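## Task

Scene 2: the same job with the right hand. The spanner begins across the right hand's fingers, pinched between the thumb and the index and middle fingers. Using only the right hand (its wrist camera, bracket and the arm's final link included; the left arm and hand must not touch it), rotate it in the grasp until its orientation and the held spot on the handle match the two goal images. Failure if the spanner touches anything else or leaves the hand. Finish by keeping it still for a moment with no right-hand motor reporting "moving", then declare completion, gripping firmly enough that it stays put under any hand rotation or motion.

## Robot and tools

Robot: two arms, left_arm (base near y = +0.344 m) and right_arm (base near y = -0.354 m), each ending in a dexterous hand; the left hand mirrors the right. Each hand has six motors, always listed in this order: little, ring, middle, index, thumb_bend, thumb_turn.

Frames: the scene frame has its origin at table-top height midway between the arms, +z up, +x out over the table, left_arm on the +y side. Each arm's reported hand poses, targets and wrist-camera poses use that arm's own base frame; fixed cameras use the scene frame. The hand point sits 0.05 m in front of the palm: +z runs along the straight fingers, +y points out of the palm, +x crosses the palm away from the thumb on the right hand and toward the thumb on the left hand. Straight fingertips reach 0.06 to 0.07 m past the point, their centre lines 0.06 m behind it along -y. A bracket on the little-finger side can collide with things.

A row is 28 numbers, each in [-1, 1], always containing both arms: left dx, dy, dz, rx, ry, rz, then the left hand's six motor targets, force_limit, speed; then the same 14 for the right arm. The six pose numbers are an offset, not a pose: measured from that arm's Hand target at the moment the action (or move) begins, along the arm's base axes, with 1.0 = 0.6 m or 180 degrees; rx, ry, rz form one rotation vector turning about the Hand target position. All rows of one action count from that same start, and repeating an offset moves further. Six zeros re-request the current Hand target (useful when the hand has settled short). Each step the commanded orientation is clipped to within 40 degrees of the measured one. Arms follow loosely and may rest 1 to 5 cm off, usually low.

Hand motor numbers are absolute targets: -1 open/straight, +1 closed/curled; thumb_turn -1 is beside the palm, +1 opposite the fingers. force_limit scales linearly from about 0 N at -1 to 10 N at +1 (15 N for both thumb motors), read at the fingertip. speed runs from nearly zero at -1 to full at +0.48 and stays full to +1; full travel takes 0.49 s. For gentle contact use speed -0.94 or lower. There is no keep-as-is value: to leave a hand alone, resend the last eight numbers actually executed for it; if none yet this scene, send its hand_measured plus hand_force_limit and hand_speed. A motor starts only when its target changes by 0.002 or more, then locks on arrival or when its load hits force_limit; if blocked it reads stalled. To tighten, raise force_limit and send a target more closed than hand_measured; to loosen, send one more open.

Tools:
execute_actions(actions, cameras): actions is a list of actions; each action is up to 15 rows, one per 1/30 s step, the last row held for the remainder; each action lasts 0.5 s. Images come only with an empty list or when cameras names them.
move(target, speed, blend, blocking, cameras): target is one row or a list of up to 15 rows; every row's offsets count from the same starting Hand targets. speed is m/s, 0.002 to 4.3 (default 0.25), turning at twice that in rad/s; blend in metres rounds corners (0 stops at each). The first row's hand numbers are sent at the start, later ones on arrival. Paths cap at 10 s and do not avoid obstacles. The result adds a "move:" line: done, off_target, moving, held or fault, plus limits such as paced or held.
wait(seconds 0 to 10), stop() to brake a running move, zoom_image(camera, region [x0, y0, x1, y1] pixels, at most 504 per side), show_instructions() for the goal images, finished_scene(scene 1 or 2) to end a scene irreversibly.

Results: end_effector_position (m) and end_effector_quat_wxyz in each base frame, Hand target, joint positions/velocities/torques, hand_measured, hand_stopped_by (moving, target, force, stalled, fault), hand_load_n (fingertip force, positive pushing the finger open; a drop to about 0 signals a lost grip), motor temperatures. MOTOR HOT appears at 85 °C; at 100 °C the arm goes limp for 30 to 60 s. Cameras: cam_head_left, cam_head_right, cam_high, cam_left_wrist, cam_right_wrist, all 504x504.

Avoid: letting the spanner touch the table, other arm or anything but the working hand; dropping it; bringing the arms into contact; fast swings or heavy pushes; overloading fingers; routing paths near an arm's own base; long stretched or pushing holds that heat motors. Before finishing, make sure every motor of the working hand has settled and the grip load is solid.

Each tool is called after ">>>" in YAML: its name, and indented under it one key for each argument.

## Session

Scene 1 is done. Scene 2 uses the right hand, so I'll look at its goal and current state.

>>> show_instructions:

>>> execute_actions:
  actions: []

>>> zoom_image:
  camera: "cam_right_wrist"
  region: [154, 0, 334, 240]

Reference images for this scene: goal picture from the wrist camera place, goal picture from beyond the fingertips, FIVE-FINGER LEFT HAND page 1, FIVE-FINGER HAND page 1.

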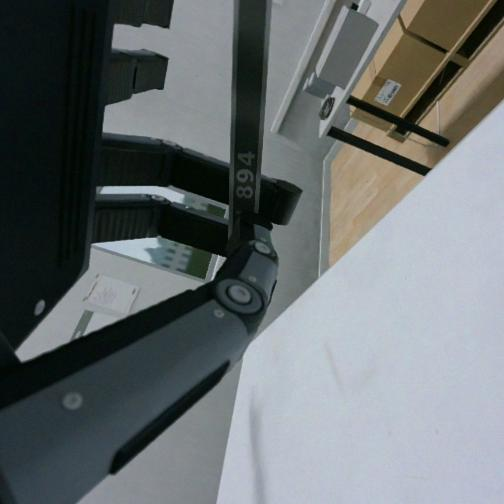

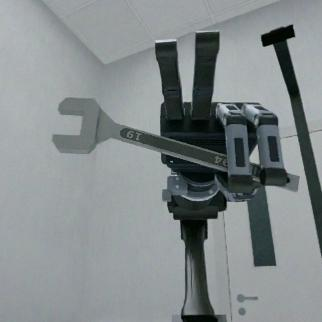

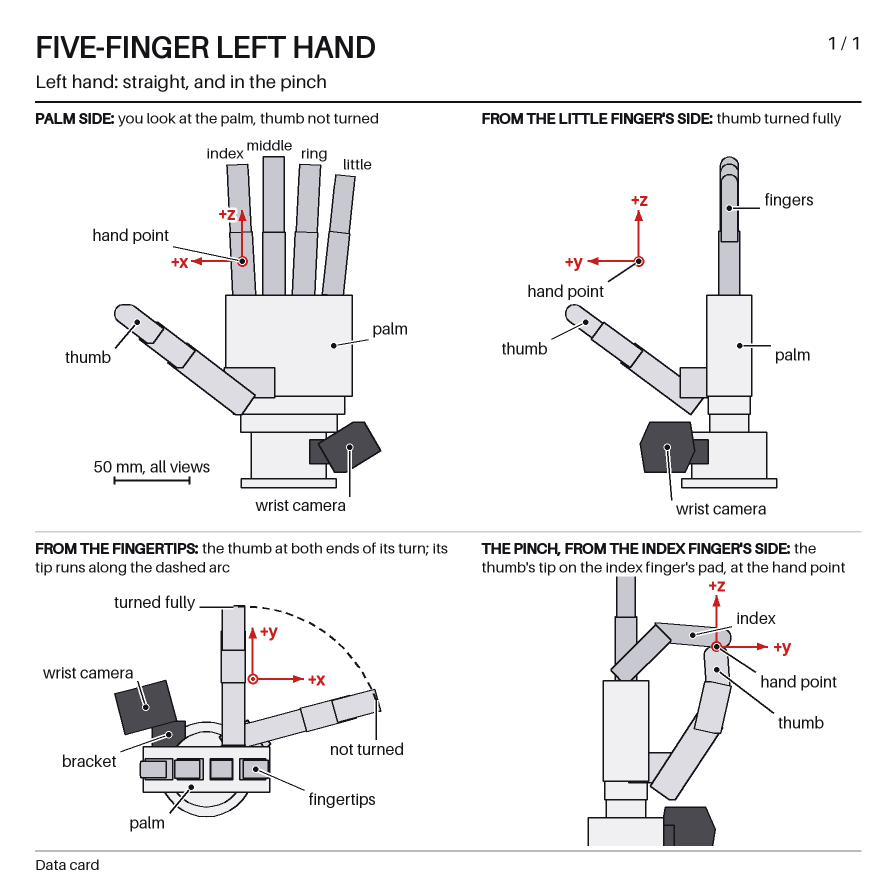

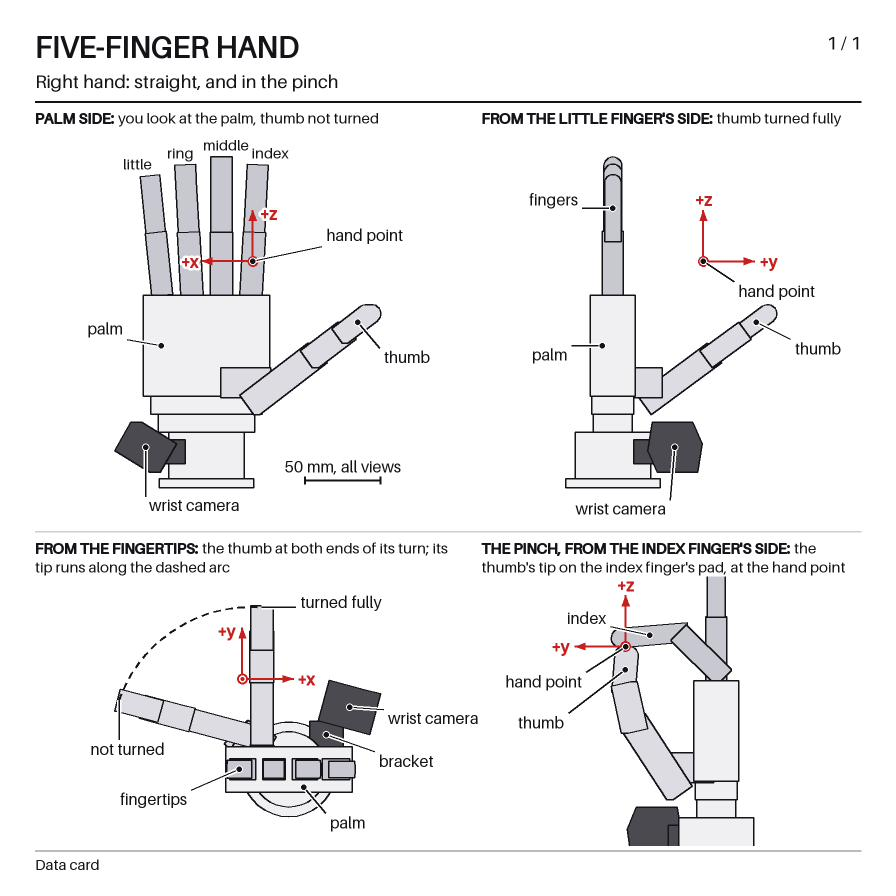

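Scene clock: 0.00 s.
left_arm: end_effector_position=(+0.4304, +0.3381, +0.4334) hand_measured=(-1.000, -1.000, -1.000, -1.000, -1.000, -1.000) hand_load_n=(+0.5, +0.0, +0.0, +0.0, +0.0, +0.0) hand_stopped_by=(target, target, target, target, target, target) hand_force_limit=0.00 hand_speed=-0.80 end_effector_quat_wxyz=(+0.642, -0.647, +0.292, -0.290) | right_arm: end_effector_position=(+0.4001, +0.1969, +0.2952) hand_measured=(-1.000, -1.000, +0.186, +0.186, -0.026, +0.900) hand_load_n=(+0.0, +0.0, +11.0, +10.5, +1.5, -0.5) hand_stopped_by=(target, target, force, force, target, target) hand_force_limit=1.00 hand_speed=-0.90 end_effector_quat_wxyz=(+0.598, -0.597, +0.369, -0.386)
Joint positions: left_arm=[0.723 1.062 1.066 -0.011 0.001 0] | right_arm=[0.352 0.806 0.545 0.276 -0.091 -0.018]
Joint velocities: within noise
Joint torques (N m): no reading
Motor temperatures (°C): left_arm=[35 30 32 32 31 26] | right_arm=[35 27 32 32 29 27]
Heat: left arm: hottest waist 35 °C; right arm: hottest waist 35 °C.
Hand target: left_arm +0.4323, +0.3397, +0.4484; +0.650, -0.639, +0.288, -0.293 | right_arm +0.4049, +0.1987, +0.3202; +0.610, -0.584, +0.360, -0.396
camera_calibration:
cam_left_wrist: T_world_to_cam=[[0.148055, -0.180113, 0.97244, -0.425593], [0.187539, -0.960322, -0.206422, 0.332993], [0.971035, 0.212932, -0.108402, -0.325331], [0, 0, 0, 1]] pos_world=[0.31647, 0.312399, 0.447334]
cam_right_wrist: T_world_to_cam=[[0.15447, -0.313959, -0.936786, 0.272006], [-0.789895, 0.530298, -0.307975, 0.303555], [0.593468, 0.787536, -0.166079, -0.227425], [0, 0, 0, 1]] pos_world=[0.332729, 0.103529, 0.310529]

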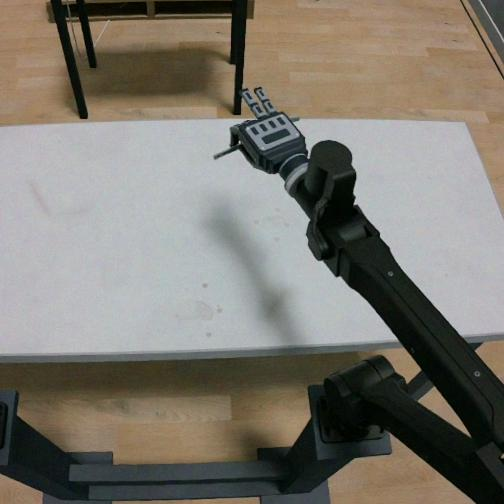

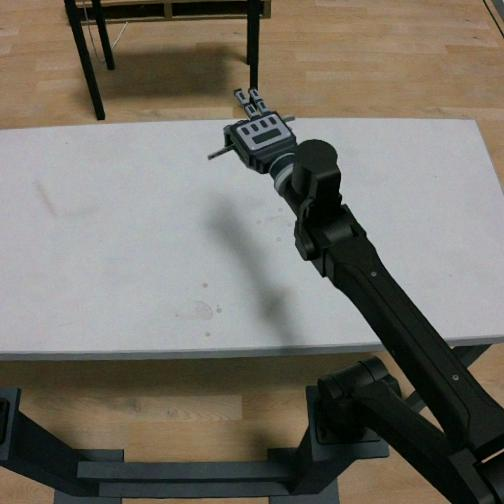

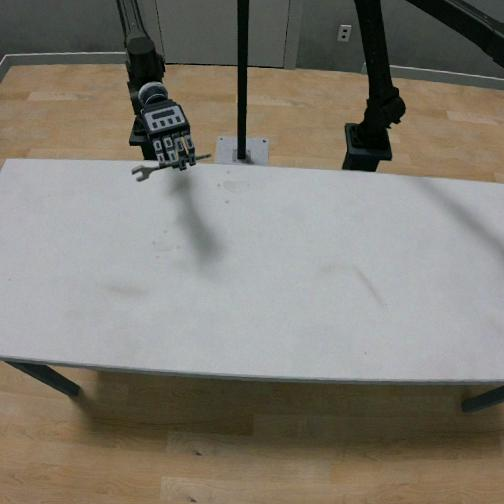

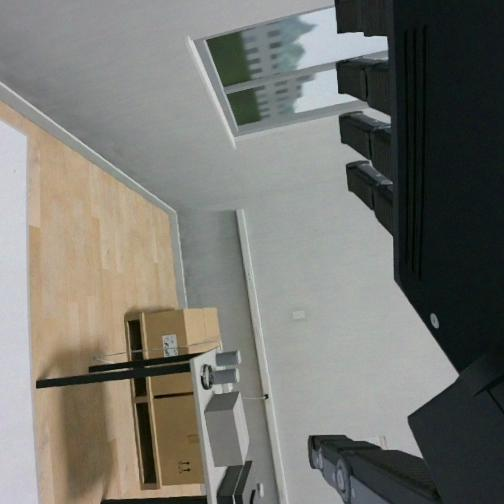

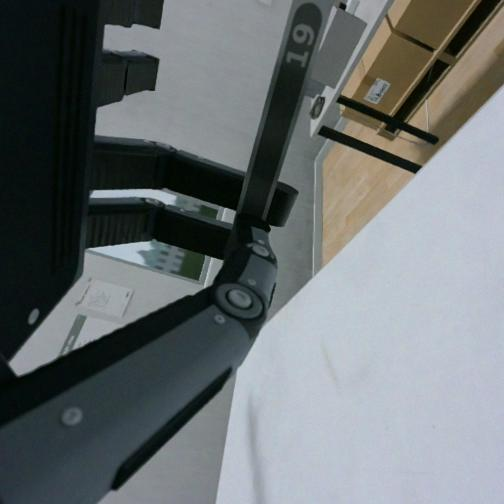

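Scaled by 2.100.

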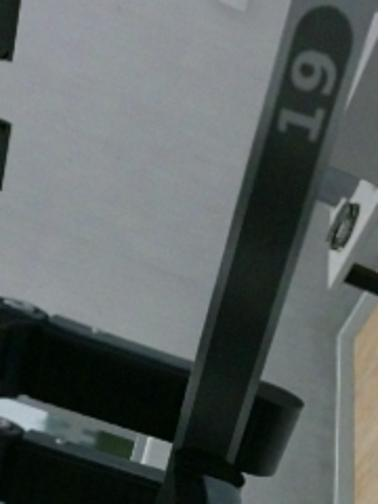

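>>> move:
  target: [0, 0, 0, 0, 0, 0, -1, -1, -1, -1, -1, -1, 0, -0.8, -0.0247, 0.026, 0.15, 0.5363, 0.2551, 0.0088, -1, -1, 0.186, 0.186, -0.026, 0.9, 1.0, -0.9]
  speed: 0.45
  cameras: ["all"]

>>> zoom_image:
  camera: "cam_right_wrist"
  region: [154, 0, 334, 240]

Scene clock: 8.77 s.
left_arm: end_effector_position=(+0.4304, +0.3381, +0.4334) hand_measured=(-1.000, -1.000, -1.000, -1.000, -1.000, -1.000) hand_load_n=(+0.0, +0.0, +0.0, +0.0, +0.0, -0.5) hand_stopped_by=(target, target, target, target, target, target) hand_force_limit=0.00 hand_speed=-0.80 end_effector_quat_wxyz=(+0.642, -0.647, +0.292, -0.290) | right_arm: end_effector_position=(+0.3950, +0.2123, +0.3879) hand_measured=(-1.000, -1.000, +0.184, +0.184, -0.026, +0.900) hand_load_n=(+0.0, +0.0, +10.0, +9.5, +1.5, -0.5) hand_stopped_by=(target, target, force, target, target, target) hand_force_limit=1.00 hand_speed=-0.90 end_effector_quat_wxyz=(+0.657, -0.049, +0.719, +0.222)
Joint positions: left_arm=[0.723 1.062 1.066 -0.011 0.001 0] | right_arm=[0.372 0.8 0.545 0.218 -0.022 1.827]
Joint torques (N m): left_arm=[0.97 -6.77 12.56 2.63 -0.02 0.06] | right_arm=[0.21 -5.01 12.01 2.06 0.19 0.34]
Heat: left arm: hottest waist 35 °C; right arm: hottest waist 35 °C.
Hand target: left_arm +0.4323, +0.3397, +0.4484; +0.650, -0.639, +0.288, -0.293 | right_arm +0.3900, +0.2143, +0.4102; +0.668, -0.046, +0.705, +0.234
Off the commanded pose: left_arm 0.015 m, 1 deg | right_arm 0.023 m, 2 deg.
move: off_target (left_arm, right_arm)
camera_calibration:
cam_left_wrist: T_world_to_cam=[[0.148055, -0.180113, 0.97244, -0.425593], [0.187539, -0.960322, -0.206422, 0.332993], [0.971035, 0.212932, -0.108402, -0.325331], [0, 0, 0, 1]] pos_world=[0.31647, 0.312399, 0.447334]
cam_right_wrist: T_world_to_cam=[[-0.393659, 0.915704, -0.0807401, -0.0121155], [-0.447649, -0.114244, 0.886882, -0.141988], [0.802897, 0.385272, 0.454887, -0.459228], [0, 0, 0, 1]] pos_world=[0.300382, 0.171801, 0.333846]

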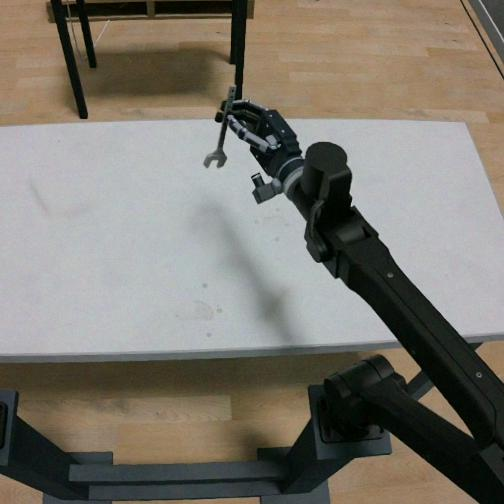

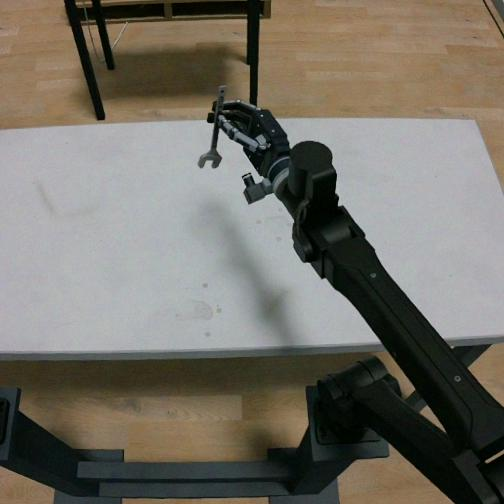

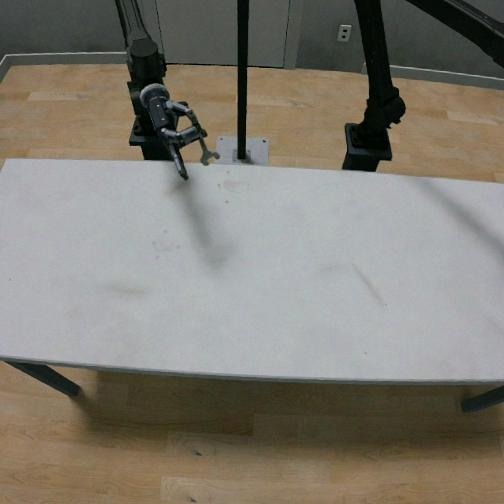

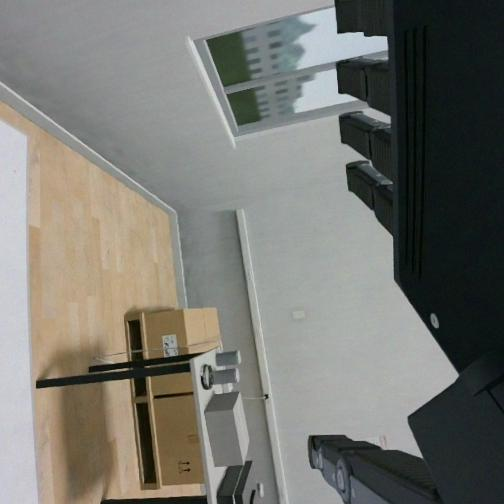

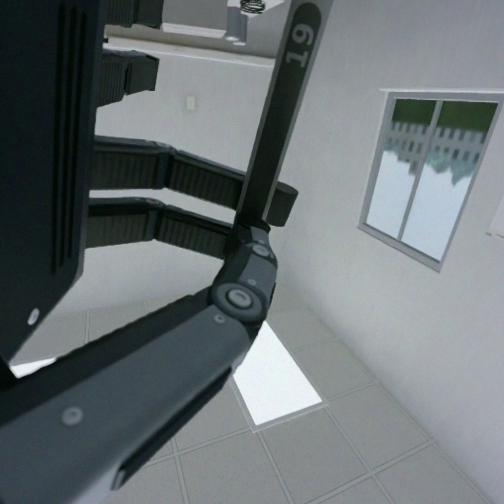

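Scaled by 2.100.

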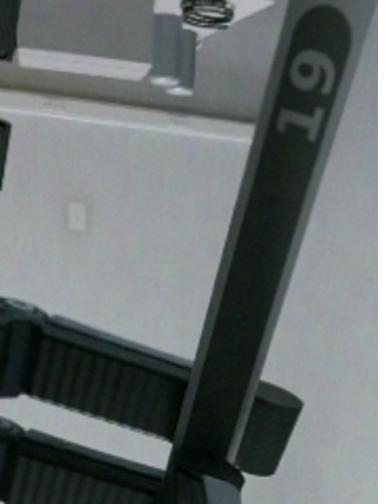

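>>> execute_actions:
  actions:
    - [[0,0,0,0,0,0,-1,-1,-1,-1,-1,-1,0,-0.8,0,0,0,0,0,0,-1,-1,0.172,0.172,-0.026,0.9,1.0,-0.85]]
  cameras: ["cam_right_wrist"]

>>> zoom_image:
  camera: "cam_right_wrist"
  region: [154, 0, 334, 240]

Scene clock: 10.60 s.
left_arm: end_effector_position=(+0.4304, +0.3381, +0.4334) hand_measured=(-1.000, -1.000, -1.000, -1.000, -1.000, -1.000) hand_load_n=(+0.0, +0.0, +0.0, +0.0, +0.0, +0.0) hand_stopped_by=(target, target, target, target, target, target) hand_force_limit=0.00 hand_speed=-0.80 end_effector_quat_wxyz=(+0.642, -0.647, +0.292, -0.290) | right_arm: end_effector_position=(+0.3950, +0.2123, +0.3879) hand_measured=(-1.000, -1.000, +0.172, +0.172, -0.026, +0.900) hand_load_n=(+0.0, +0.0, +3.5, +4.0, +1.0, +0.0) hand_stopped_by=(target, target, target, target, target, target) hand_force_limit=1.00 hand_speed=-0.85 end_effector_quat_wxyz=(+0.657, -0.049, +0.719, +0.222)
Joint positions: left_arm=[0.723 1.062 1.066 -0.011 0.001 0] | right_arm=[0.372 0.8 0.545 0.218 -0.022 1.827]
Joint torques (N m): left_arm=[1.44 -6.18 12.55 2.48 -0.07 -0.02] | right_arm=[0.56 -4.95 11.92 1.99 0.18 0.34]
Heat: left arm: hottest waist 35 °C; right arm: hottest waist 35 °C.
Hand target: left_arm +0.4323, +0.3397, +0.4484; +0.650, -0.639, +0.288, -0.293 | right_arm +0.3900, +0.2142, +0.4103; +0.668, -0.046, +0.705, +0.234
Off the commanded pose: left_arm 0.015 m, 1 deg | right_arm 0.023 m, 2 deg.
Step readings (end_effector_position of left_arm | right_arm):
0: (+0.4304, +0.3381, +0.4334) | (+0.3950, +0.2123, +0.3879)
1: (+0.4304, +0.3381, +0.4334) | (+0.3950, +0.2123, +0.3879)
2: (+0.4304, +0.3381, +0.4334) | (+0.3950, +0.2123, +0.3879)
4: (+0.4304, +0.3381, +0.4334) | (+0.3950, +0.2123, +0.3879)
8: (+0.4304, +0.3381, +0.4334) | (+0.3950, +0.2123, +0.3879)
15: (+0.4304, +0.3381, +0.4334) | (+0.3950, +0.2123, +0.3879)
camera_calibration:
cam_right_wrist: T_world_to_cam=[[-0.393677, 0.915763, -0.0799807, -0.0123743], [-0.447344, -0.114844, 0.886958, -0.142002], [0.803058, 0.384954, 0.454872, -0.459216], [0, 0, 0, 1]] pos_world=[0.300382, 0.171801, 0.333845]
Images, in order (width x height): cam_right_wrist 504x504.

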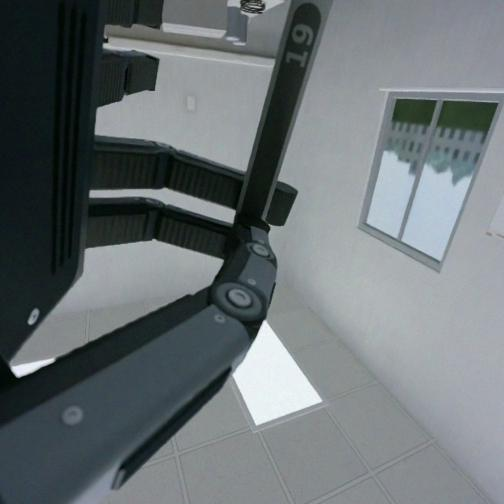

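Scaled by 2.100.

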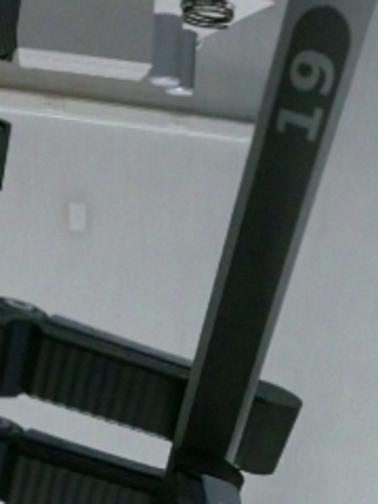

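>>> execute_actions:
  actions:
    - [[0,0,0,0,0,0,-1,-1,-1,-1,-1,-1,0,-0.8,0,0,0,0,0,0,-1,-1,0.168,0.168,-0.026,0.9,1.0,-0.85]]
  cameras: ["cam_right_wrist"]

>>> zoom_image:
  camera: "cam_right_wrist"
  region: [154, 0, 334, 240]

Scene clock: 11.90 s.
left_arm: end_effector_position=(+0.4304, +0.3381, +0.4334) hand_measured=(-1.000, -1.000, -1.000, -1.000, -1.000, -1.000) hand_load_n=(+0.0, +0.0, +0.0, +0.0, +0.0, -0.5) hand_stopped_by=(target, target, target, target, target, target) hand_force_limit=0.00 hand_speed=-0.80 end_effector_quat_wxyz=(+0.642, -0.647, +0.292, -0.290) | right_arm: end_effector_position=(+0.3950, +0.2123, +0.3879) hand_measured=(-1.000, -1.000, +0.168, +0.168, -0.026, +0.900) hand_load_n=(+0.0, +0.0, +2.5, +2.5, +0.5, +0.0) hand_stopped_by=(target, target, target, target, target, target) hand_force_limit=1.00 hand_speed=-0.85 end_effector_quat_wxyz=(+0.657, -0.049, +0.719, +0.222)
Joint positions: left_arm=[0.723 1.062 1.066 -0.011 0.001 0] | right_arm=[0.372 0.8 0.545 0.218 -0.022 1.827]
Joint torques (N m): left_arm=[1.61 -6.77 12.6 2.62 -0.04 0.06] | right_arm=[0.32 -4.72 12 2.13 0.18 0.32]
Heat: left arm: hottest elbow 36 °C; right arm: hottest waist 35 °C.
Hand target: left_arm +0.4323, +0.3397, +0.4484; +0.650, -0.639, +0.288, -0.293 | right_arm +0.3900, +0.2143, +0.4103; +0.668, -0.046, +0.705, +0.234
Off the commanded pose: left_arm 0.015 m, 1 deg | right_arm 0.023 m, 2 deg.
Step readings (end_effector_position of left_arm | right_arm):
0: (+0.4304, +0.3381, +0.4334) | (+0.3950, +0.2123, +0.3879)
1: (+0.4304, +0.3381, +0.4334) | (+0.3950, +0.2123, +0.3879)
2: (+0.4304, +0.3381, +0.4334) | (+0.3950, +0.2123, +0.3879)
4: (+0.4304, +0.3381, +0.4334) | (+0.3950, +0.2123, +0.3879)
8: (+0.4304, +0.3381, +0.4334) | (+0.3950, +0.2123, +0.3879)
15: (+0.4304, +0.3381, +0.4334) | (+0.3950, +0.2123, +0.3879)
camera_calibration:
cam_right_wrist: T_world_to_cam=[[-0.393677, 0.915763, -0.0799807, -0.0123743], [-0.447344, -0.114844, 0.886958, -0.142002], [0.803058, 0.384954, 0.454872, -0.459216], [0, 0, 0, 1]] pos_world=[0.300382, 0.171801, 0.333845]
Images, in order (width x height): cam_right_wrist 504x504.

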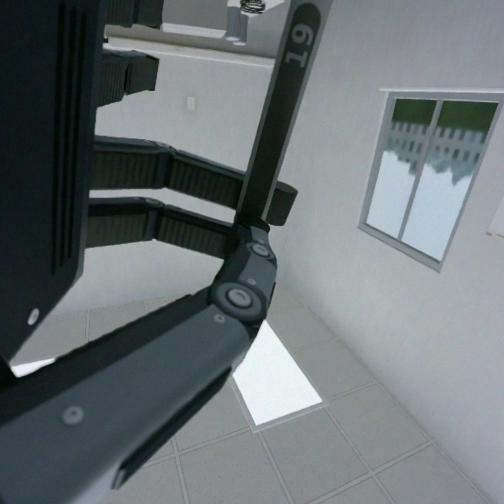

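Scaled by 2.100.

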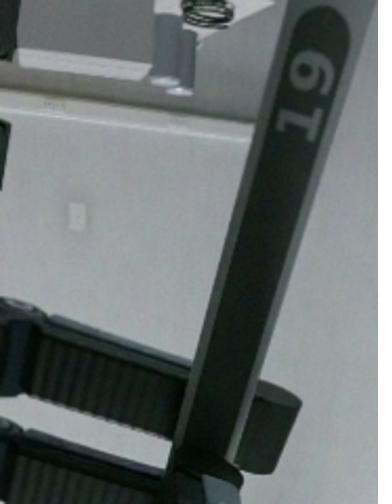

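>>> execute_actions:
  actions:
    - [[0,0,0,0,0,0,-1,-1,-1,-1,-1,-1,0,-0.8,0,0,0,0,0,0,-1,-1,0.162,0.162,-0.026,0.9,1.0,-0.5],[0,0,0,0,0,0,-1,-1,-1,-1,-1,-1,0,-0.8,0,0,0,0,0,0,-1,-1,0.162,0.162,-0.026,0.9,1.0,-0.5],[0,0,0,0,0,0,-1,-1,-1,-1,-1,-1,0,-0.8,0,0,0,0,0,0,-1,-1,0.162,0.162,-0.026,0.9,1.0,-0.5],[0,0,0,0,0,0,-1,-1,-1,-1,-1,-1,0,-0.8,0,0,0,0,0,0,-1,-1,0.162,0.162,-0.026,0.9,1.0,-0.5],[0,0,0,0,0,0,-1,-1,-1,-1,-1,-1,0,-0.8,0,0,0,0,0,0,-1,-1,0.172,0.172,-0.026,0.9,1.0,-0.5]]
  cameras: ["cam_right_wrist"]

>>> zoom_image:
  camera: "cam_right_wrist"
  region: [154, 0, 334, 240]

Scene clock: 13.33 s.
left_arm: end_effector_position=(+0.4304, +0.3381, +0.4334) hand_measured=(-1.000, -1.000, -1.000, -1.000, -1.000, -1.000) hand_load_n=(+0.0, +0.0, +0.0, +0.0, +0.0, +0.0) hand_stopped_by=(target, target, target, target, target, target) hand_force_limit=0.00 hand_speed=-0.80 end_effector_quat_wxyz=(+0.642, -0.647, +0.292, -0.290) | right_arm: end_effector_position=(+0.3950, +0.2122, +0.3879) hand_measured=(-1.000, -1.000, +0.170, +0.170, -0.026, +0.900) hand_load_n=(+0.0, +0.0, +3.5, +3.5, +0.5, -0.5) hand_stopped_by=(target, target, target, target, target, target) hand_force_limit=1.00 hand_speed=-0.50 end_effector_quat_wxyz=(+0.657, -0.049, +0.719, +0.222)
Joint positions: left_arm=[0.723 1.062 1.066 -0.011 0.001 0] | right_arm=[0.372 0.8 0.545 0.218 -0.022 1.828]
Joint torques (N m): left_arm=[1.26 -6.77 12.56 2.55 -0.03 0.04] | right_arm=[-0.09 -5.13 11.93 2.09 0.19 0.34]
Heat: left arm: hottest elbow 36 °C; right arm: hottest waist 35 °C.
Hand target: left_arm +0.4323, +0.3397, +0.4484; +0.650, -0.639, +0.288, -0.293 | right_arm +0.3901, +0.2142, +0.4102; +0.668, -0.046, +0.705, +0.234
Off the commanded pose: left_arm 0.015 m, 1 deg | right_arm 0.023 m, 2 deg.
Step readings (end_effector_position of left_arm | right_arm):
0: (+0.4304, +0.3381, +0.4334) | (+0.3950, +0.2123, +0.3879)
1: (+0.4304, +0.3381, +0.4334) | (+0.3950, +0.2123, +0.3879)
2: (+0.4304, +0.3381, +0.4334) | (+0.3950, +0.2123, +0.3879)
4: (+0.4304, +0.3381, +0.4334) | (+0.3950, +0.2123, +0.3879)
8: (+0.4304, +0.3381, +0.4334) | (+0.3950, +0.2122, +0.3879)
15: (+0.4304, +0.3381, +0.4334) | (+0.3950, +0.2122, +0.3879)
camera_calibration:
cam_right_wrist: T_world_to_cam=[[-0.393304, 0.915954, -0.0796205, -0.0126009], [-0.447268, -0.114951, 0.886982, -0.141969], [0.803283, 0.384465, 0.454888, -0.459285], [0, 0, 0, 1]] pos_world=[0.300481, 0.171801, 0.333844]
Images, in order (width x height): cam_right_wrist 504x504.

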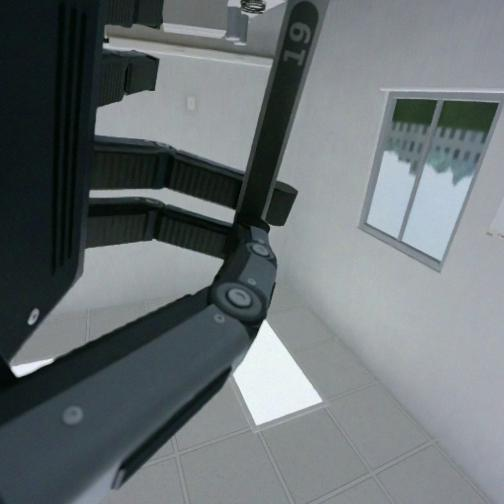

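Scaled by 2.100.

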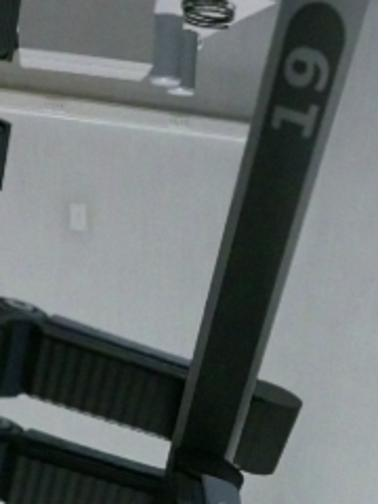

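>>> execute_actions:
  actions:
    - [[0,0,0,0,0,0,-1,-1,-1,-1,-1,-1,0,-0.8,0,0,0,0,0,0,-1,-1,0.162,0.162,-0.026,0.9,1.0,-0.5],[0,0,0,0,0,0,-1,-1,-1,-1,-1,-1,0,-0.8,0,0,0,0,0,0,-1,-1,0.162,0.162,-0.026,0.9,1.0,-0.5],[0,0,0,0,0,0,-1,-1,-1,-1,-1,-1,0,-0.8,0,0,0,0,0,0,-1,-1,0.162,0.162,-0.026,0.9,1.0,-0.5],[0,0,0,0,0,0,-1,-1,-1,-1,-1,-1,0,-0.8,0,0,0,0,0,0,-1,-1,0.162,0.162,-0.026,0.9,1.0,-0.5],[0,0,0,0,0,0,-1,-1,-1,-1,-1,-1,0,-0.8,0,0,0,0,0,0,-1,-1,0.162,0.162,-0.026,0.9,1.0,-0.5],[0,0,0,0,0,0,-1,-1,-1,-1,-1,-1,0,-0.8,0,0,0,0,0,0,-1,-1,0.172,0.172,-0.026,0.9,1.0,-0.5]]
  cameras: ["cam_right_wrist"]

>>> zoom_image:
  camera: "cam_right_wrist"
  region: [154, 0, 334, 240]

Scene clock: 14.87 s.
left_arm: end_effector_position=(+0.4304, +0.3381, +0.4334) hand_measured=(-1.000, -1.000, -1.000, -1.000, -1.000, -1.000) hand_load_n=(+0.0, -0.5, +0.0, +0.0, +0.0, +0.0) hand_stopped_by=(target, target, target, target, target, target) hand_force_limit=0.00 hand_speed=-0.80 end_effector_quat_wxyz=(+0.642, -0.647, +0.292, -0.290) | right_arm: end_effector_position=(+0.3951, +0.2121, +0.3879) hand_measured=(-1.000, -1.000, +0.170, +0.172, -0.026, +0.900) hand_load_n=(+0.0, +0.0, +3.5, +3.5, +0.5, -0.5) hand_stopped_by=(target, target, target, target, target, target) hand_force_limit=1.00 hand_speed=-0.50 end_effector_quat_wxyz=(+0.657, -0.049, +0.719, +0.222)
Joint positions: left_arm=[0.723 1.062 1.066 -0.011 0.001 0] | right_arm=[0.372 0.8 0.545 0.218 -0.021 1.828]
Joint torques (N m): left_arm=[1.26 -7.36 12.55 2.47 -0.03 0.03] | right_arm=[0.56 -5.13 12 2.03 0.17 0.33]
Motor temperatures (°C): left_arm=[35 30 37 32 30 26] | right_arm=[35 27 34 32 28 27]
Heat: left arm: hottest elbow 37 °C; right arm: hottest waist 35 °C.
Hand target: left_arm +0.4323, +0.3397, +0.4484; +0.650, -0.639, +0.288, -0.293 | right_arm +0.3901, +0.2142, +0.4102; +0.668, -0.046, +0.705, +0.234
Off the commanded pose: left_arm 0.015 m, 1 deg | right_arm 0.023 m, 2 deg.
Step readings (end_effector_position of left_arm | right_arm):
0: (+0.4304, +0.3381, +0.4334) | (+0.3950, +0.2122, +0.3879)
1: (+0.4304, +0.3381, +0.4334) | (+0.3950, +0.2122, +0.3879)
2: (+0.4304, +0.3381, +0.4334) | (+0.3950, +0.2122, +0.3879)
4: (+0.4304, +0.3381, +0.4334) | (+0.3950, +0.2122, +0.3879)
8: (+0.4304, +0.3381, +0.4334) | (+0.3951, +0.2122, +0.3879)
15: (+0.4304, +0.3381, +0.4334) | (+0.3951, +0.2121, +0.3879)
camera_calibration:
cam_right_wrist: T_world_to_cam=[[-0.392924, 0.916149, -0.0792578, -0.0128703], [-0.447263, -0.115092, 0.886966, -0.141941], [0.803471, 0.38396, 0.454982, -0.459285], [0, 0, 0, 1]] pos_world=[0.300481, 0.171802, 0.333843]
Images, in order (width x height): cam_right_wrist 504x504.

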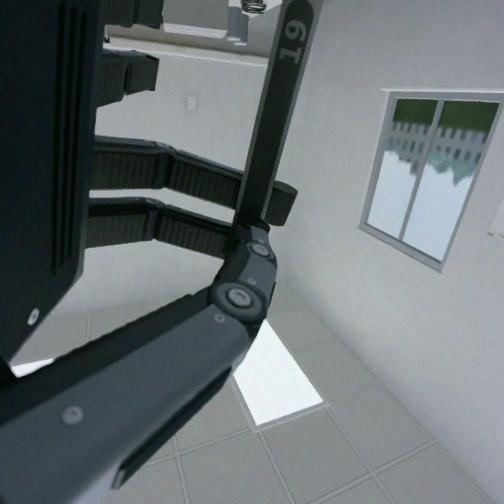

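Scaled by 2.100.

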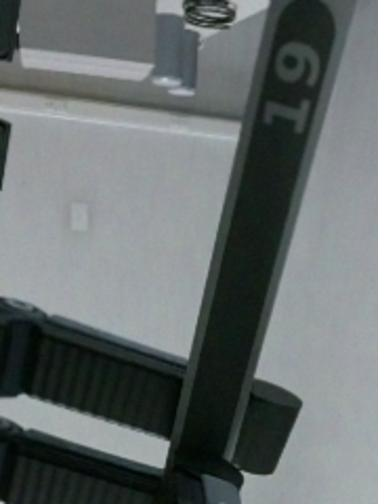

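>>> execute_actions:
  actions:
    - [[0,0,0,0,0,0,-1,-1,-1,-1,-1,-1,0,-0.8,0,0,0,0,0,0,-1,-1,0.162,0.162,-0.026,0.9,1.0,-0.5],[0,0,0,0,0,0,-1,-1,-1,-1,-1,-1,0,-0.8,0,0,0,0,0,0,-1,-1,0.162,0.162,-0.026,0.9,1.0,-0.5],[0,0,0,0,0,0,-1,-1,-1,-1,-1,-1,0,-0.8,0,0,0,0,0,0,-1,-1,0.162,0.162,-0.026,0.9,1.0,-0.5],[0,0,0,0,0,0,-1,-1,-1,-1,-1,-1,0,-0.8,0,0,0,0,0,0,-1,-1,0.162,0.162,-0.026,0.9,1.0,-0.5],[0,0,0,0,0,0,-1,-1,-1,-1,-1,-1,0,-0.8,0,0,0,0,0,0,-1,-1,0.162,0.162,-0.026,0.9,1.0,-0.5],[0,0,0,0,0,0,-1,-1,-1,-1,-1,-1,0,-0.8,0,0,0,0,0,0,-1,-1,0.172,0.172,-0.026,0.9,1.0,-0.5]]
    - [[0,0,0,0,0,0,-1,-1,-1,-1,-1,-1,0,-0.8,0,0,0,0,0,0,-1,-1,0.162,0.162,-0.026,0.9,1.0,-0.5],[0,0,0,0,0,0,-1,-1,-1,-1,-1,-1,0,-0.8,0,0,0,0,0,0,-1,-1,0.162,0.162,-0.026,0.9,1.0,-0.5],[0,0,0,0,0,0,-1,-1,-1,-1,-1,-1,0,-0.8,0,0,0,0,0,0,-1,-1,0.162,0.162,-0.026,0.9,1.0,-0.5],[0,0,0,0,0,0,-1,-1,-1,-1,-1,-1,0,-0.8,0,0,0,0,0,0,-1,-1,0.162,0.162,-0.026,0.9,1.0,-0.5],[0,0,0,0,0,0,-1,-1,-1,-1,-1,-1,0,-0.8,0,0,0,0,0,0,-1,-1,0.162,0.162,-0.026,0.9,1.0,-0.5],[0,0,0,0,0,0,-1,-1,-1,-1,-1,-1,0,-0.8,0,0,0,0,0,0,-1,-1,0.172,0.172,-0.026,0.9,1.0,-0.5]]
  cameras: ["cam_right_wrist"]

>>> zoom_image:
  camera: "cam_right_wrist"
  region: [154, 0, 334, 240]

Scene clock: 17.33 s.
left_arm: end_effector_position=(+0.4304, +0.3381, +0.4334) hand_measured=(-1.000, -1.000, -1.000, -1.000, -1.000, -1.000) hand_load_n=(+0.0, +0.0, +0.0, +0.0, +0.0, +0.0) hand_stopped_by=(target, target, target, target, target, target) hand_force_limit=0.00 hand_speed=-0.80 end_effector_quat_wxyz=(+0.642, -0.647, +0.292, -0.290) | right_arm: end_effector_position=(+0.3952, +0.2120, +0.3880) hand_measured=(-1.000, -1.000, +0.172, +0.172, -0.026, +0.900) hand_load_n=(+0.0, +0.0, +3.5, +4.0, +0.5, -0.5) hand_stopped_by=(target, target, target, target, target, target) hand_force_limit=1.00 hand_speed=-0.50 end_effector_quat_wxyz=(+0.657, -0.048, +0.719, +0.222)
Joint positions: left_arm=[0.723 1.062 1.066 -0.011 0.001 0] | right_arm=[0.372 0.8 0.545 0.218 -0.021 1.829]
Joint torques (N m): left_arm=[1.38 -6.36 12.66 2.69 -0.06 0.05] | right_arm=[0.44 -4.72 12.05 2.02 0.17 0.34]
Heat: left arm: hottest elbow 37 °C; right arm: hottest waist 35 °C.
Hand target: left_arm +0.4323, +0.3397, +0.4484; +0.650, -0.639, +0.288, -0.293 | right_arm +0.3901, +0.2142, +0.4102; +0.668, -0.046, +0.705, +0.234
Off the commanded pose: left_arm 0.015 m, 1 deg | right_arm 0.023 m, 2 deg.
Step readings (end_effector_position of left_arm | right_arm):
0: (+0.4304, +0.3381, +0.4334) | (+0.3951, +0.2121, +0.3879)
1: (+0.4304, +0.3381, +0.4334) | (+0.3951, +0.2121, +0.3879)
2: (+0.4304, +0.3381, +0.4334) | (+0.3951, +0.2121, +0.3879)
4: (+0.4304, +0.3381, +0.4334) | (+0.3951, +0.2121, +0.3879)
8: (+0.4304, +0.3381, +0.4334) | (+0.3951, +0.2121, +0.3879)
15: (+0.4304, +0.3381, +0.4334) | (+0.3951, +0.2121, +0.3879)
16: (+0.4304, +0.3381, +0.4334) | (+0.3951, +0.2121, +0.3879)
17: (+0.4304, +0.3381, +0.4334) | (+0.3951, +0.2121, +0.3879)
19: (+0.4304, +0.3381, +0.4334) | (+0.3951, +0.2121, +0.3879)
23: (+0.4304, +0.3381, +0.4334) | (+0.3952, +0.2120, +0.3880)
30: (+0.4304, +0.3381, +0.4334) | (+0.3952, +0.2120, +0.3880)
camera_calibration:
cam_right_wrist: T_world_to_cam=[[-0.392649, 0.916299, -0.0788925, -0.0130936], [-0.447158, -0.115245, 0.887, -0.142046], [0.803665, 0.383557, 0.454981, -0.459318], [0, 0, 0, 1]] pos_world=[0.30048, 0.171802, 0.333943]
Images, in order (width x height): cam_right_wrist 504x504.

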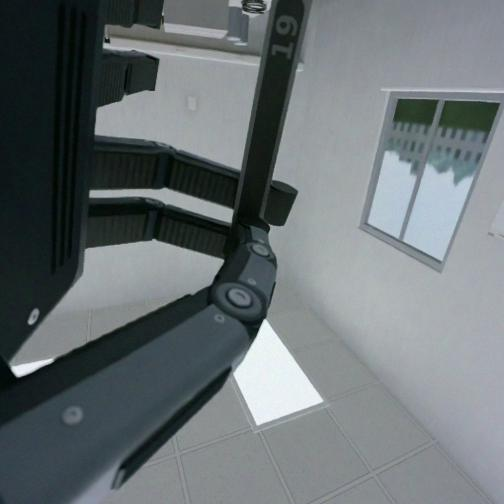

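Scaled by 2.100.

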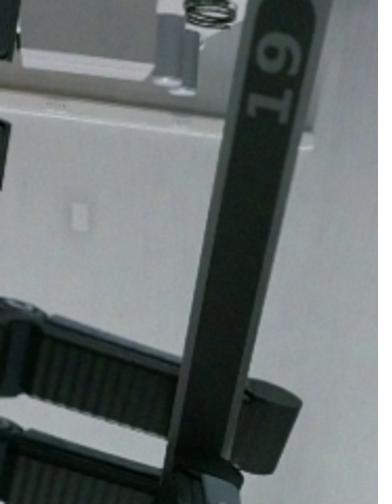

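>>> execute_actions:
  actions:
    - [[0,0,0,0,0,0,-1,-1,-1,-1,-1,-1,0,-0.8,0,0,0,0,0,0,-1,-1,0.160,0.160,-0.026,0.9,1.0,-0.5],[0,0,0,0,0,0,-1,-1,-1,-1,-1,-1,0,-0.8,0,0,0,0,0,0,-1,-1,0.160,0.160,-0.026,0.9,1.0,-0.5],[0,0,0,0,0,0,-1,-1,-1,-1,-1,-1,0,-0.8,0,0,0,0,0,0,-1,-1,0.160,0.160,-0.026,0.9,1.0,-0.5],[0,0,0,0,0,0,-1,-1,-1,-1,-1,-1,0,-0.8,0,0,0,0,0,0,-1,-1,0.160,0.160,-0.026,0.9,1.0,-0.5],[0,0,0,0,0,0,-1,-1,-1,-1,-1,-1,0,-0.8,0,0,0,0,0,0,-1,-1,0.172,0.172,-0.026,0.9,1.0,-0.5]]
  cameras: ["cam_right_wrist"]

>>> zoom_image:
  camera: "cam_right_wrist"
  region: [154, 0, 334, 240]

Scene clock: 19.00 s.
left_arm: end_effector_position=(+0.4304, +0.3381, +0.4334) hand_measured=(-1.000, -1.000, -1.000, -1.000, -1.000, -1.000) hand_load_n=(+0.0, +0.0, +0.0, +0.0, +0.0, +0.0) hand_stopped_by=(target, target, target, target, target, target) hand_force_limit=0.00 hand_speed=-0.80 end_effector_quat_wxyz=(+0.642, -0.647, +0.292, -0.290) | right_arm: end_effector_position=(+0.3951, +0.2120, +0.3879) hand_measured=(-1.000, -1.000, +0.172, +0.172, -0.026, +0.900) hand_load_n=(+0.0, +0.0, +3.5, +4.0, +0.5, -1.0) hand_stopped_by=(target, target, target, target, target, target) hand_force_limit=1.00 hand_speed=-0.50 end_effector_quat_wxyz=(+0.657, -0.048, +0.719, +0.222)
Joint positions: left_arm=[0.723 1.062 1.066 -0.011 0.001 0] | right_arm=[0.372 0.8 0.545 0.217 -0.021 1.829]
Joint torques (N m): left_arm=[1.32 -6.95 12.52 2.51 -0.07 0.04] | right_arm=[0.09 -5.25 11.93 2.07 0.14 0.32]
Heat: left arm: hottest elbow 38 °C; right arm: hottest waist 35 °C.
Hand target: left_arm +0.4323, +0.3397, +0.4484; +0.650, -0.639, +0.288, -0.293 | right_arm +0.3900, +0.2142, +0.4103; +0.668, -0.046, +0.705, +0.234
Off the commanded pose: left_arm 0.015 m, 1 deg | right_arm 0.023 m, 2 deg.
Step readings (end_effector_position of left_arm | right_arm):
0: (+0.4304, +0.3381, +0.4334) | (+0.3952, +0.2120, +0.3880)
1: (+0.4304, +0.3381, +0.4334) | (+0.3952, +0.2120, +0.3880)
2: (+0.4304, +0.3381, +0.4334) | (+0.3952, +0.2120, +0.3880)
4: (+0.4304, +0.3381, +0.4334) | (+0.3952, +0.2120, +0.3880)
8: (+0.4304, +0.3381, +0.4334) | (+0.3951, +0.2120, +0.3879)
15: (+0.4304, +0.3381, +0.4334) | (+0.3951, +0.2120, +0.3879)
camera_calibration:
cam_right_wrist: T_world_to_cam=[[-0.392666, 0.91632, -0.0785569, -0.0131127], [-0.446765, -0.115391, 0.887179, -0.14221], [0.803875, 0.383461, 0.45469, -0.45923], [0, 0, 0, 1]] pos_world=[0.30048, 0.171702, 0.333943]
Images, in order (width x height): cam_right_wrist 504x504.

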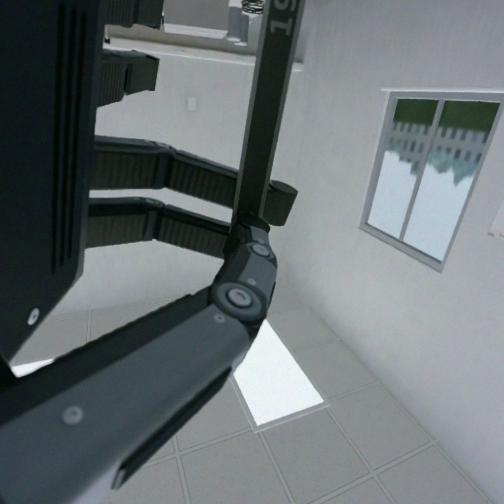

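Scaled by 2.100.

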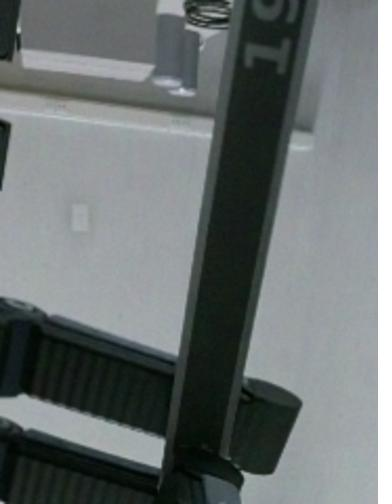

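>>> move:
  target: [0, 0, 0, 0, 0, 0, -1, -1, -1, -1, -1, -1, 0, -0.8, 0.006, -0.013, 0.0133, 0.0513, 0.0213, -0.0022, -1, -1, 0.172, 0.172, -0.026, 0.9, 1.0, -0.5]
  speed: 0.2
  cameras: ["cam_right_wrist"]

Scene clock: 21.53 s.
left_arm: end_effector_position=(+0.4304, +0.3381, +0.4334) hand_measured=(-1.000, -1.000, -1.000, -1.000, -1.000, -1.000) hand_load_n=(+0.0, +0.0, +0.0, +0.0, +0.0, +0.0) hand_stopped_by=(target, target, target, target, target, target) hand_force_limit=0.00 hand_speed=-0.80 end_effector_quat_wxyz=(+0.642, -0.647, +0.292, -0.290) | right_arm: end_effector_position=(+0.3988, +0.2045, +0.3959) hand_measured=(-1.000, -1.000, +0.172, +0.172, -0.026, +0.900) hand_load_n=(+0.0, +0.0, +3.5, +3.5, +1.0, -1.0) hand_stopped_by=(target, target, target, target, target, target) hand_force_limit=1.00 hand_speed=-0.50 end_effector_quat_wxyz=(+0.636, +0.016, +0.720, +0.276)
Joint positions: left_arm=[0.723 1.062 1.066 -0.011 0.001 0] | right_arm=[0.378 0.8 0.545 0.217 -0.009 2.001]
Joint torques (N m): left_arm=[1.2 -7.59 12.38 2.51 -0.07 -0.04] | right_arm=[0.03 -5.07 11.93 2.15 0.21 0.32]
Heat: left arm: hottest elbow 38 °C; right arm: hottest waist 35 °C.
Hand target: left_arm +0.4323, +0.3397, +0.4484; +0.650, -0.639, +0.288, -0.293 | right_arm +0.3936, +0.2065, +0.4182; +0.646, +0.018, +0.706, +0.289
Off the commanded pose: left_arm 0.015 m, 1 deg | right_arm 0.023 m, 3 deg.
move: off_target (left_arm, right_arm)
camera_calibration:
cam_right_wrist: T_world_to_cam=[[-0.380095, 0.920251, 0.0930857, -0.0780003], [-0.391147, -0.251118, 0.885406, -0.142175], [0.838172, 0.300128, 0.455402, -0.459899], [0, 0, 0, 1]] pos_world=[0.300215, 0.174106, 0.342582]
Images, in order (width x height): cam_right_wrist 504x504.

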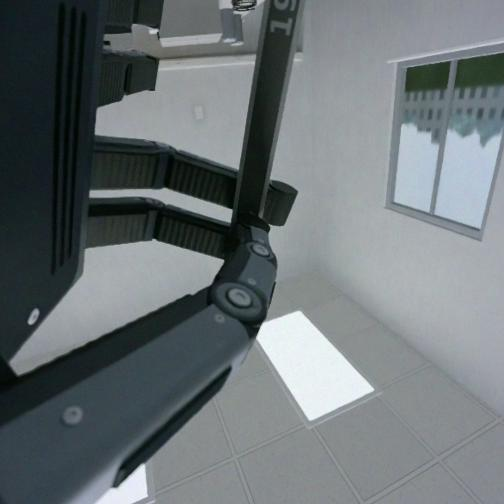

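>>> execute_actions:
  actions:
    - [[0,0,0,0,0,0,-1,-1,-1,-1,-1,-1,0,-0.8,0,0,0,0,0,0,-1,-1,0.162,0.162,-0.026,0.9,1.0,-0.5],[0,0,0,0,0,0,-1,-1,-1,-1,-1,-1,0,-0.8,0,0,0,0,0,0,-1,-1,0.162,0.162,-0.026,0.9,1.0,-0.5],[0,0,0,0,0,0,-1,-1,-1,-1,-1,-1,0,-0.8,0,0,0,0,0,0,-1,-1,0.162,0.162,-0.026,0.9,1.0,-0.5],[0,0,0,0,0,0,-1,-1,-1,-1,-1,-1,0,-0.8,0,0,0,0,0,0,-1,-1,0.162,0.162,-0.026,0.9,1.0,-0.5],[0,0,0,0,0,0,-1,-1,-1,-1,-1,-1,0,-0.8,0,0,0,0,0,0,-1,-1,0.162,0.162,-0.026,0.9,1.0,-0.5],[0,0,0,0,0,0,-1,-1,-1,-1,-1,-1,0,-0.8,0,0,0,0,0,0,-1,-1,0.172,0.172,-0.026,0.9,1.0,-0.5]]
    - [[0,0,0,0,0,0,-1,-1,-1,-1,-1,-1,0,-0.8,0,0,0,0,0,0,-1,-1,0.162,0.162,-0.026,0.9,1.0,-0.5],[0,0,0,0,0,0,-1,-1,-1,-1,-1,-1,0,-0.8,0,0,0,0,0,0,-1,-1,0.162,0.162,-0.026,0.9,1.0,-0.5],[0,0,0,0,0,0,-1,-1,-1,-1,-1,-1,0,-0.8,0,0,0,0,0,0,-1,-1,0.162,0.162,-0.026,0.9,1.0,-0.5],[0,0,0,0,0,0,-1,-1,-1,-1,-1,-1,0,-0.8,0,0,0,0,0,0,-1,-1,0.162,0.162,-0.026,0.9,1.0,-0.5],[0,0,0,0,0,0,-1,-1,-1,-1,-1,-1,0,-0.8,0,0,0,0,0,0,-1,-1,0.162,0.162,-0.026,0.9,1.0,-0.5],[0,0,0,0,0,0,-1,-1,-1,-1,-1,-1,0,-0.8,0,0,0,0,0,0,-1,-1,0.172,0.172,-0.026,0.9,1.0,-0.5]]
  cameras: ["cam_right_wrist"]

>>> zoom_image:
  camera: "cam_right_wrist"
  region: [154, 0, 334, 240]

Scene clock: 24.40 s.
left_arm: end_effector_position=(+0.4304, +0.3381, +0.4334) hand_measured=(-1.000, -1.000, -1.000, -1.000, -1.000, -1.000) hand_load_n=(+0.0, +0.0, +0.0, +0.0, +0.0, +0.0) hand_stopped_by=(target, target, target, target, target, target) hand_force_limit=0.00 hand_speed=-0.80 end_effector_quat_wxyz=(+0.642, -0.647, +0.292, -0.290) | right_arm: end_effector_position=(+0.3989, +0.2045, +0.3959) hand_measured=(-1.000, -1.000, +0.170, +0.172, -0.026, +0.900) hand_load_n=(+0.0, +0.0, +3.5, +4.0, +0.0, -1.0) hand_stopped_by=(target, target, target, target, target, target) hand_force_limit=1.00 hand_speed=-0.50 end_effector_quat_wxyz=(+0.636, +0.017, +0.720, +0.276)
Joint positions: left_arm=[0.723 1.062 1.066 -0.011 0.001 0] | right_arm=[0.378 0.8 0.545 0.217 -0.007 2.003]
Joint torques (N m): left_arm=[2.02 -6.71 12.56 2.52 -0.05 0.02] | right_arm=[0.38 -4.89 11.97 2.06 0.13 0.32]
Heat: left arm: hottest elbow 39 °C; right arm: hottest waist 35 °C.
Hand target: left_arm +0.4323, +0.3397, +0.4484; +0.650, -0.639, +0.288, -0.293 | right_arm +0.3936, +0.2065, +0.4182; +0.646, +0.018, +0.706, +0.289
Off the commanded pose: left_arm 0.015 m, 1 deg | right_arm 0.023 m, 3 deg.
Step readings (end_effector_position of left_arm | right_arm):
0: (+0.4304, +0.3381, +0.4334) | (+0.3988, +0.2045, +0.3959)
1: (+0.4304, +0.3381, +0.4334) | (+0.3988, +0.2045, +0.3959)
2: (+0.4304, +0.3381, +0.4334) | (+0.3989, +0.2044, +0.3959)
4: (+0.4304, +0.3381, +0.4334) | (+0.3989, +0.2044, +0.3959)
8: (+0.4304, +0.3381, +0.4334) | (+0.3989, +0.2044, +0.3959)
15: (+0.4304, +0.3381, +0.4334) | (+0.3989, +0.2044, +0.3959)
16: (+0.4304, +0.3381, +0.4334) | (+0.3989, +0.2044, +0.3959)
17: (+0.4304, +0.3381, +0.4334) | (+0.3989, +0.2044, +0.3959)
19: (+0.4304, +0.3381, +0.4334) | (+0.3989, +0.2044, +0.3959)
23: (+0.4304, +0.3381, +0.4334) | (+0.3989, +0.2045, +0.3959)
30: (+0.4304, +0.3381, +0.4334) | (+0.3989, +0.2045, +0.3959)
camera_calibration:
cam_right_wrist: T_world_to_cam=[[-0.379344, 0.920377, 0.0948918, -0.0789605], [-0.39073, -0.252314, 0.88525, -0.142011], [0.838706, 0.298737, 0.455333, -0.459821], [0, 0, 0, 1]] pos_world=[0.300214, 0.174208, 0.342579]
Images, in order (width x height): cam_right_wrist 504x504.

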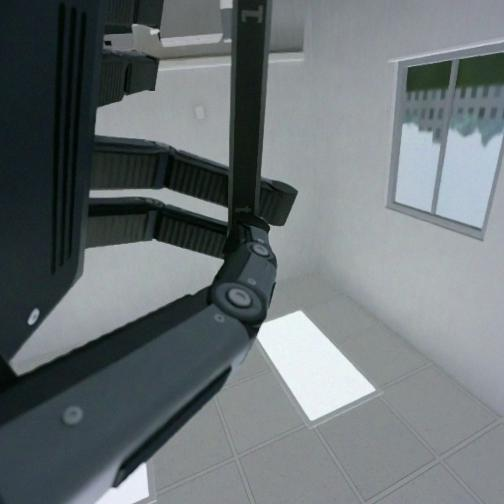

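Scaled by 2.100.

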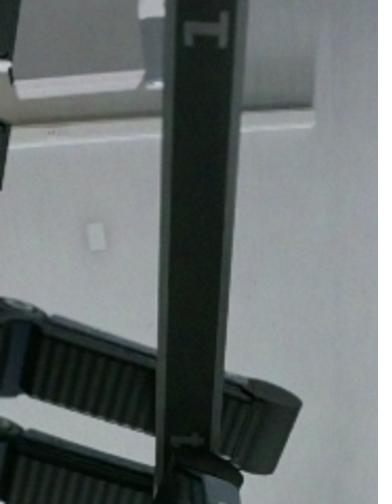

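>>> move:
  target: [0, 0, 0, 0, 0, 0, -1, -1, -1, -1, -1, -1, 0, -0.8, -0.0036, 0.0078, -0.008, -0.0308, -0.0125, 0.0012, -1, -1, 0.172, 0.172, -0.026, 0.9, 1.0, -0.5]
  speed: 0.2
  cameras: []

>>> execute_actions:
  actions:
    - [[0,0,0,0,0,0,-1,-1,-1,-1,-1,-1,0,-0.8,0,0,0,0,0,0,-1,-1,0.160,0.160,-0.026,0.9,1.0,-0.5],[0,0,0,0,0,0,-1,-1,-1,-1,-1,-1,0,-0.8,0,0,0,0,0,0,-1,-1,0.160,0.160,-0.026,0.9,1.0,-0.5],[0,0,0,0,0,0,-1,-1,-1,-1,-1,-1,0,-0.8,0,0,0,0,0,0,-1,-1,0.160,0.160,-0.026,0.9,1.0,-0.5],[0,0,0,0,0,0,-1,-1,-1,-1,-1,-1,0,-0.8,0,0,0,0,0,0,-1,-1,0.160,0.160,-0.026,0.9,1.0,-0.5],[0,0,0,0,0,0,-1,-1,-1,-1,-1,-1,0,-0.8,0,0,0,0,0,0,-1,-1,0.172,0.172,-0.026,0.9,1.0,-0.5]]
  cameras: ["cam_right_wrist"]

>>> zoom_image:
  camera: "cam_right_wrist"
  region: [154, 0, 334, 240]

Scene clock: 27.10 s.
left_arm: end_effector_position=(+0.4304, +0.3381, +0.4334) hand_measured=(-1.000, -1.000, -1.000, -1.000, -1.000, -1.000) hand_load_n=(+0.0, +0.0, +0.0, +0.0, +0.0, +0.0) hand_stopped_by=(target, target, target, target, target, target) hand_force_limit=0.00 hand_speed=-0.80 end_effector_quat_wxyz=(+0.642, -0.647, +0.292, -0.290) | right_arm: end_effector_position=(+0.3967, +0.2090, +0.3923) hand_measured=(-1.000, -1.000, +0.170, +0.172, -0.026, +0.900) hand_load_n=(+0.0, +0.0, +3.5, +4.0, +0.0, -0.5) hand_stopped_by=(target, target, target, target, target, target) hand_force_limit=1.00 hand_speed=-0.50 end_effector_quat_wxyz=(+0.647, -0.014, +0.720, +0.250)
Joint positions: left_arm=[0.723 1.062 1.066 -0.011 0.001 0] | right_arm=[0.378 0.8 0.545 0.217 -0.011 1.92]
Joint torques (N m): left_arm=[0.44 -6.95 12.49 2.63 -0.08 0.05] | right_arm=[0.09 -4.84 11.88 2.07 0.02 0.1]
Heat: left arm: hottest elbow 39 °C; right arm: hottest waist 35 °C.
Hand target: left_arm +0.4323, +0.3397, +0.4484; +0.650, -0.639, +0.288, -0.293 | right_arm +0.3914, +0.2112, +0.4134; +0.660, -0.020, +0.706, +0.256
Off the commanded pose: left_arm 0.015 m, 1 deg | right_arm 0.022 m, 2 deg.
move: off_target (left_arm, right_arm)
No camera images: "cameras" was empty.

Scene clock: 27.80 s.
left_arm: end_effector_position=(+0.4304, +0.3381, +0.4334) hand_measured=(-1.000, -1.000, -1.000, -1.000, -1.000, -1.000) hand_load_n=(+0.0, +0.0, +0.0, +0.0, +0.0, +0.0) hand_stopped_by=(target, target, target, target, target, target) hand_force_limit=0.00 hand_speed=-0.80 end_effector_quat_wxyz=(+0.642, -0.647, +0.292, -0.290) | right_arm: end_effector_position=(+0.3965, +0.2092, +0.3921) hand_measured=(-1.000, -1.000, +0.172, +0.172, -0.026, +0.900) hand_load_n=(+0.0, +0.0, +3.5, +3.5, +0.5, -1.0) hand_stopped_by=(target, target, target, target, target, target) hand_force_limit=1.00 hand_speed=-0.50 end_effector_quat_wxyz=(+0.647, -0.015, +0.721, +0.250)
Joint positions: left_arm=[0.723 1.062 1.066 -0.011 0.001 0] | right_arm=[0.378 0.8 0.545 0.216 -0.012 1.918]
Joint torques (N m): left_arm=[1.55 -6.95 12.51 2.52 -0.04 0.02] | right_arm=[0.09 -5.25 11.97 2.07 0.04 0.11]
Heat: left arm: hottest elbow 39 °C; right arm: hottest waist 35 °C.
Hand target: left_arm +0.4323, +0.3397, +0.4484; +0.650, -0.639, +0.288, -0.293 | right_arm +0.3914, +0.2112, +0.4133; +0.660, -0.020, +0.706, +0.256
Off the commanded pose: left_arm 0.015 m, 1 deg | right_arm 0.022 m, 2 deg.
Step readings (end_effector_position of left_arm | right_arm):
0: (+0.4304, +0.3381, +0.4334) | (+0.3967, +0.2090, +0.3923)
1: (+0.4304, +0.3381, +0.4334) | (+0.3967, +0.2091, +0.3923)
2: (+0.4304, +0.3381, +0.4334) | (+0.3967, +0.2091, +0.3923)
4: (+0.4304, +0.3381, +0.4334) | (+0.3967, +0.2091, +0.3923)
8: (+0.4304, +0.3381, +0.4334) | (+0.3965, +0.2092, +0.3921)
15: (+0.4304, +0.3381, +0.4334) | (+0.3965, +0.2092, +0.3921)
camera_calibration:
cam_right_wrist: T_world_to_cam=[[-0.388202, 0.921517, 0.0102999, -0.047419], [-0.416844, -0.185547, 0.889839, -0.143814], [0.821913, 0.341144, 0.456158, -0.460031], [0, 0, 0, 1]] pos_world=[0.299749, 0.17395, 0.338307]
Images, in order (width x height): cam_right_wrist 504x504.

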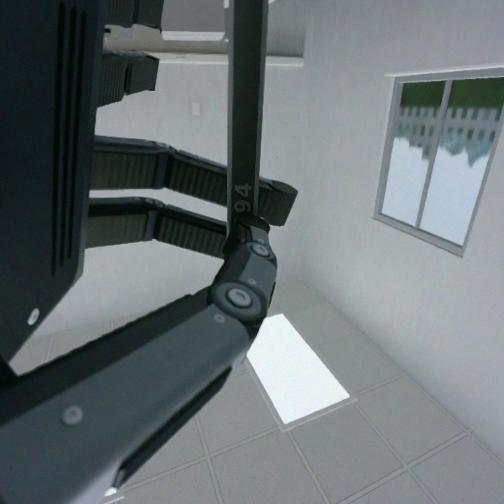

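Scaled by 2.100.

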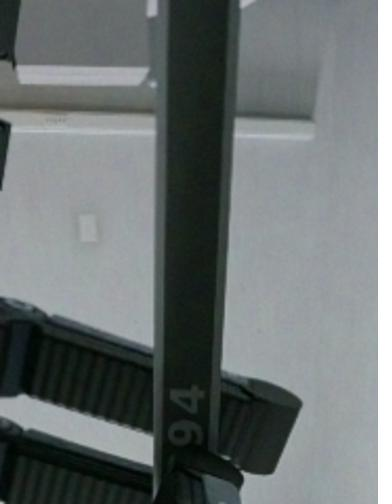

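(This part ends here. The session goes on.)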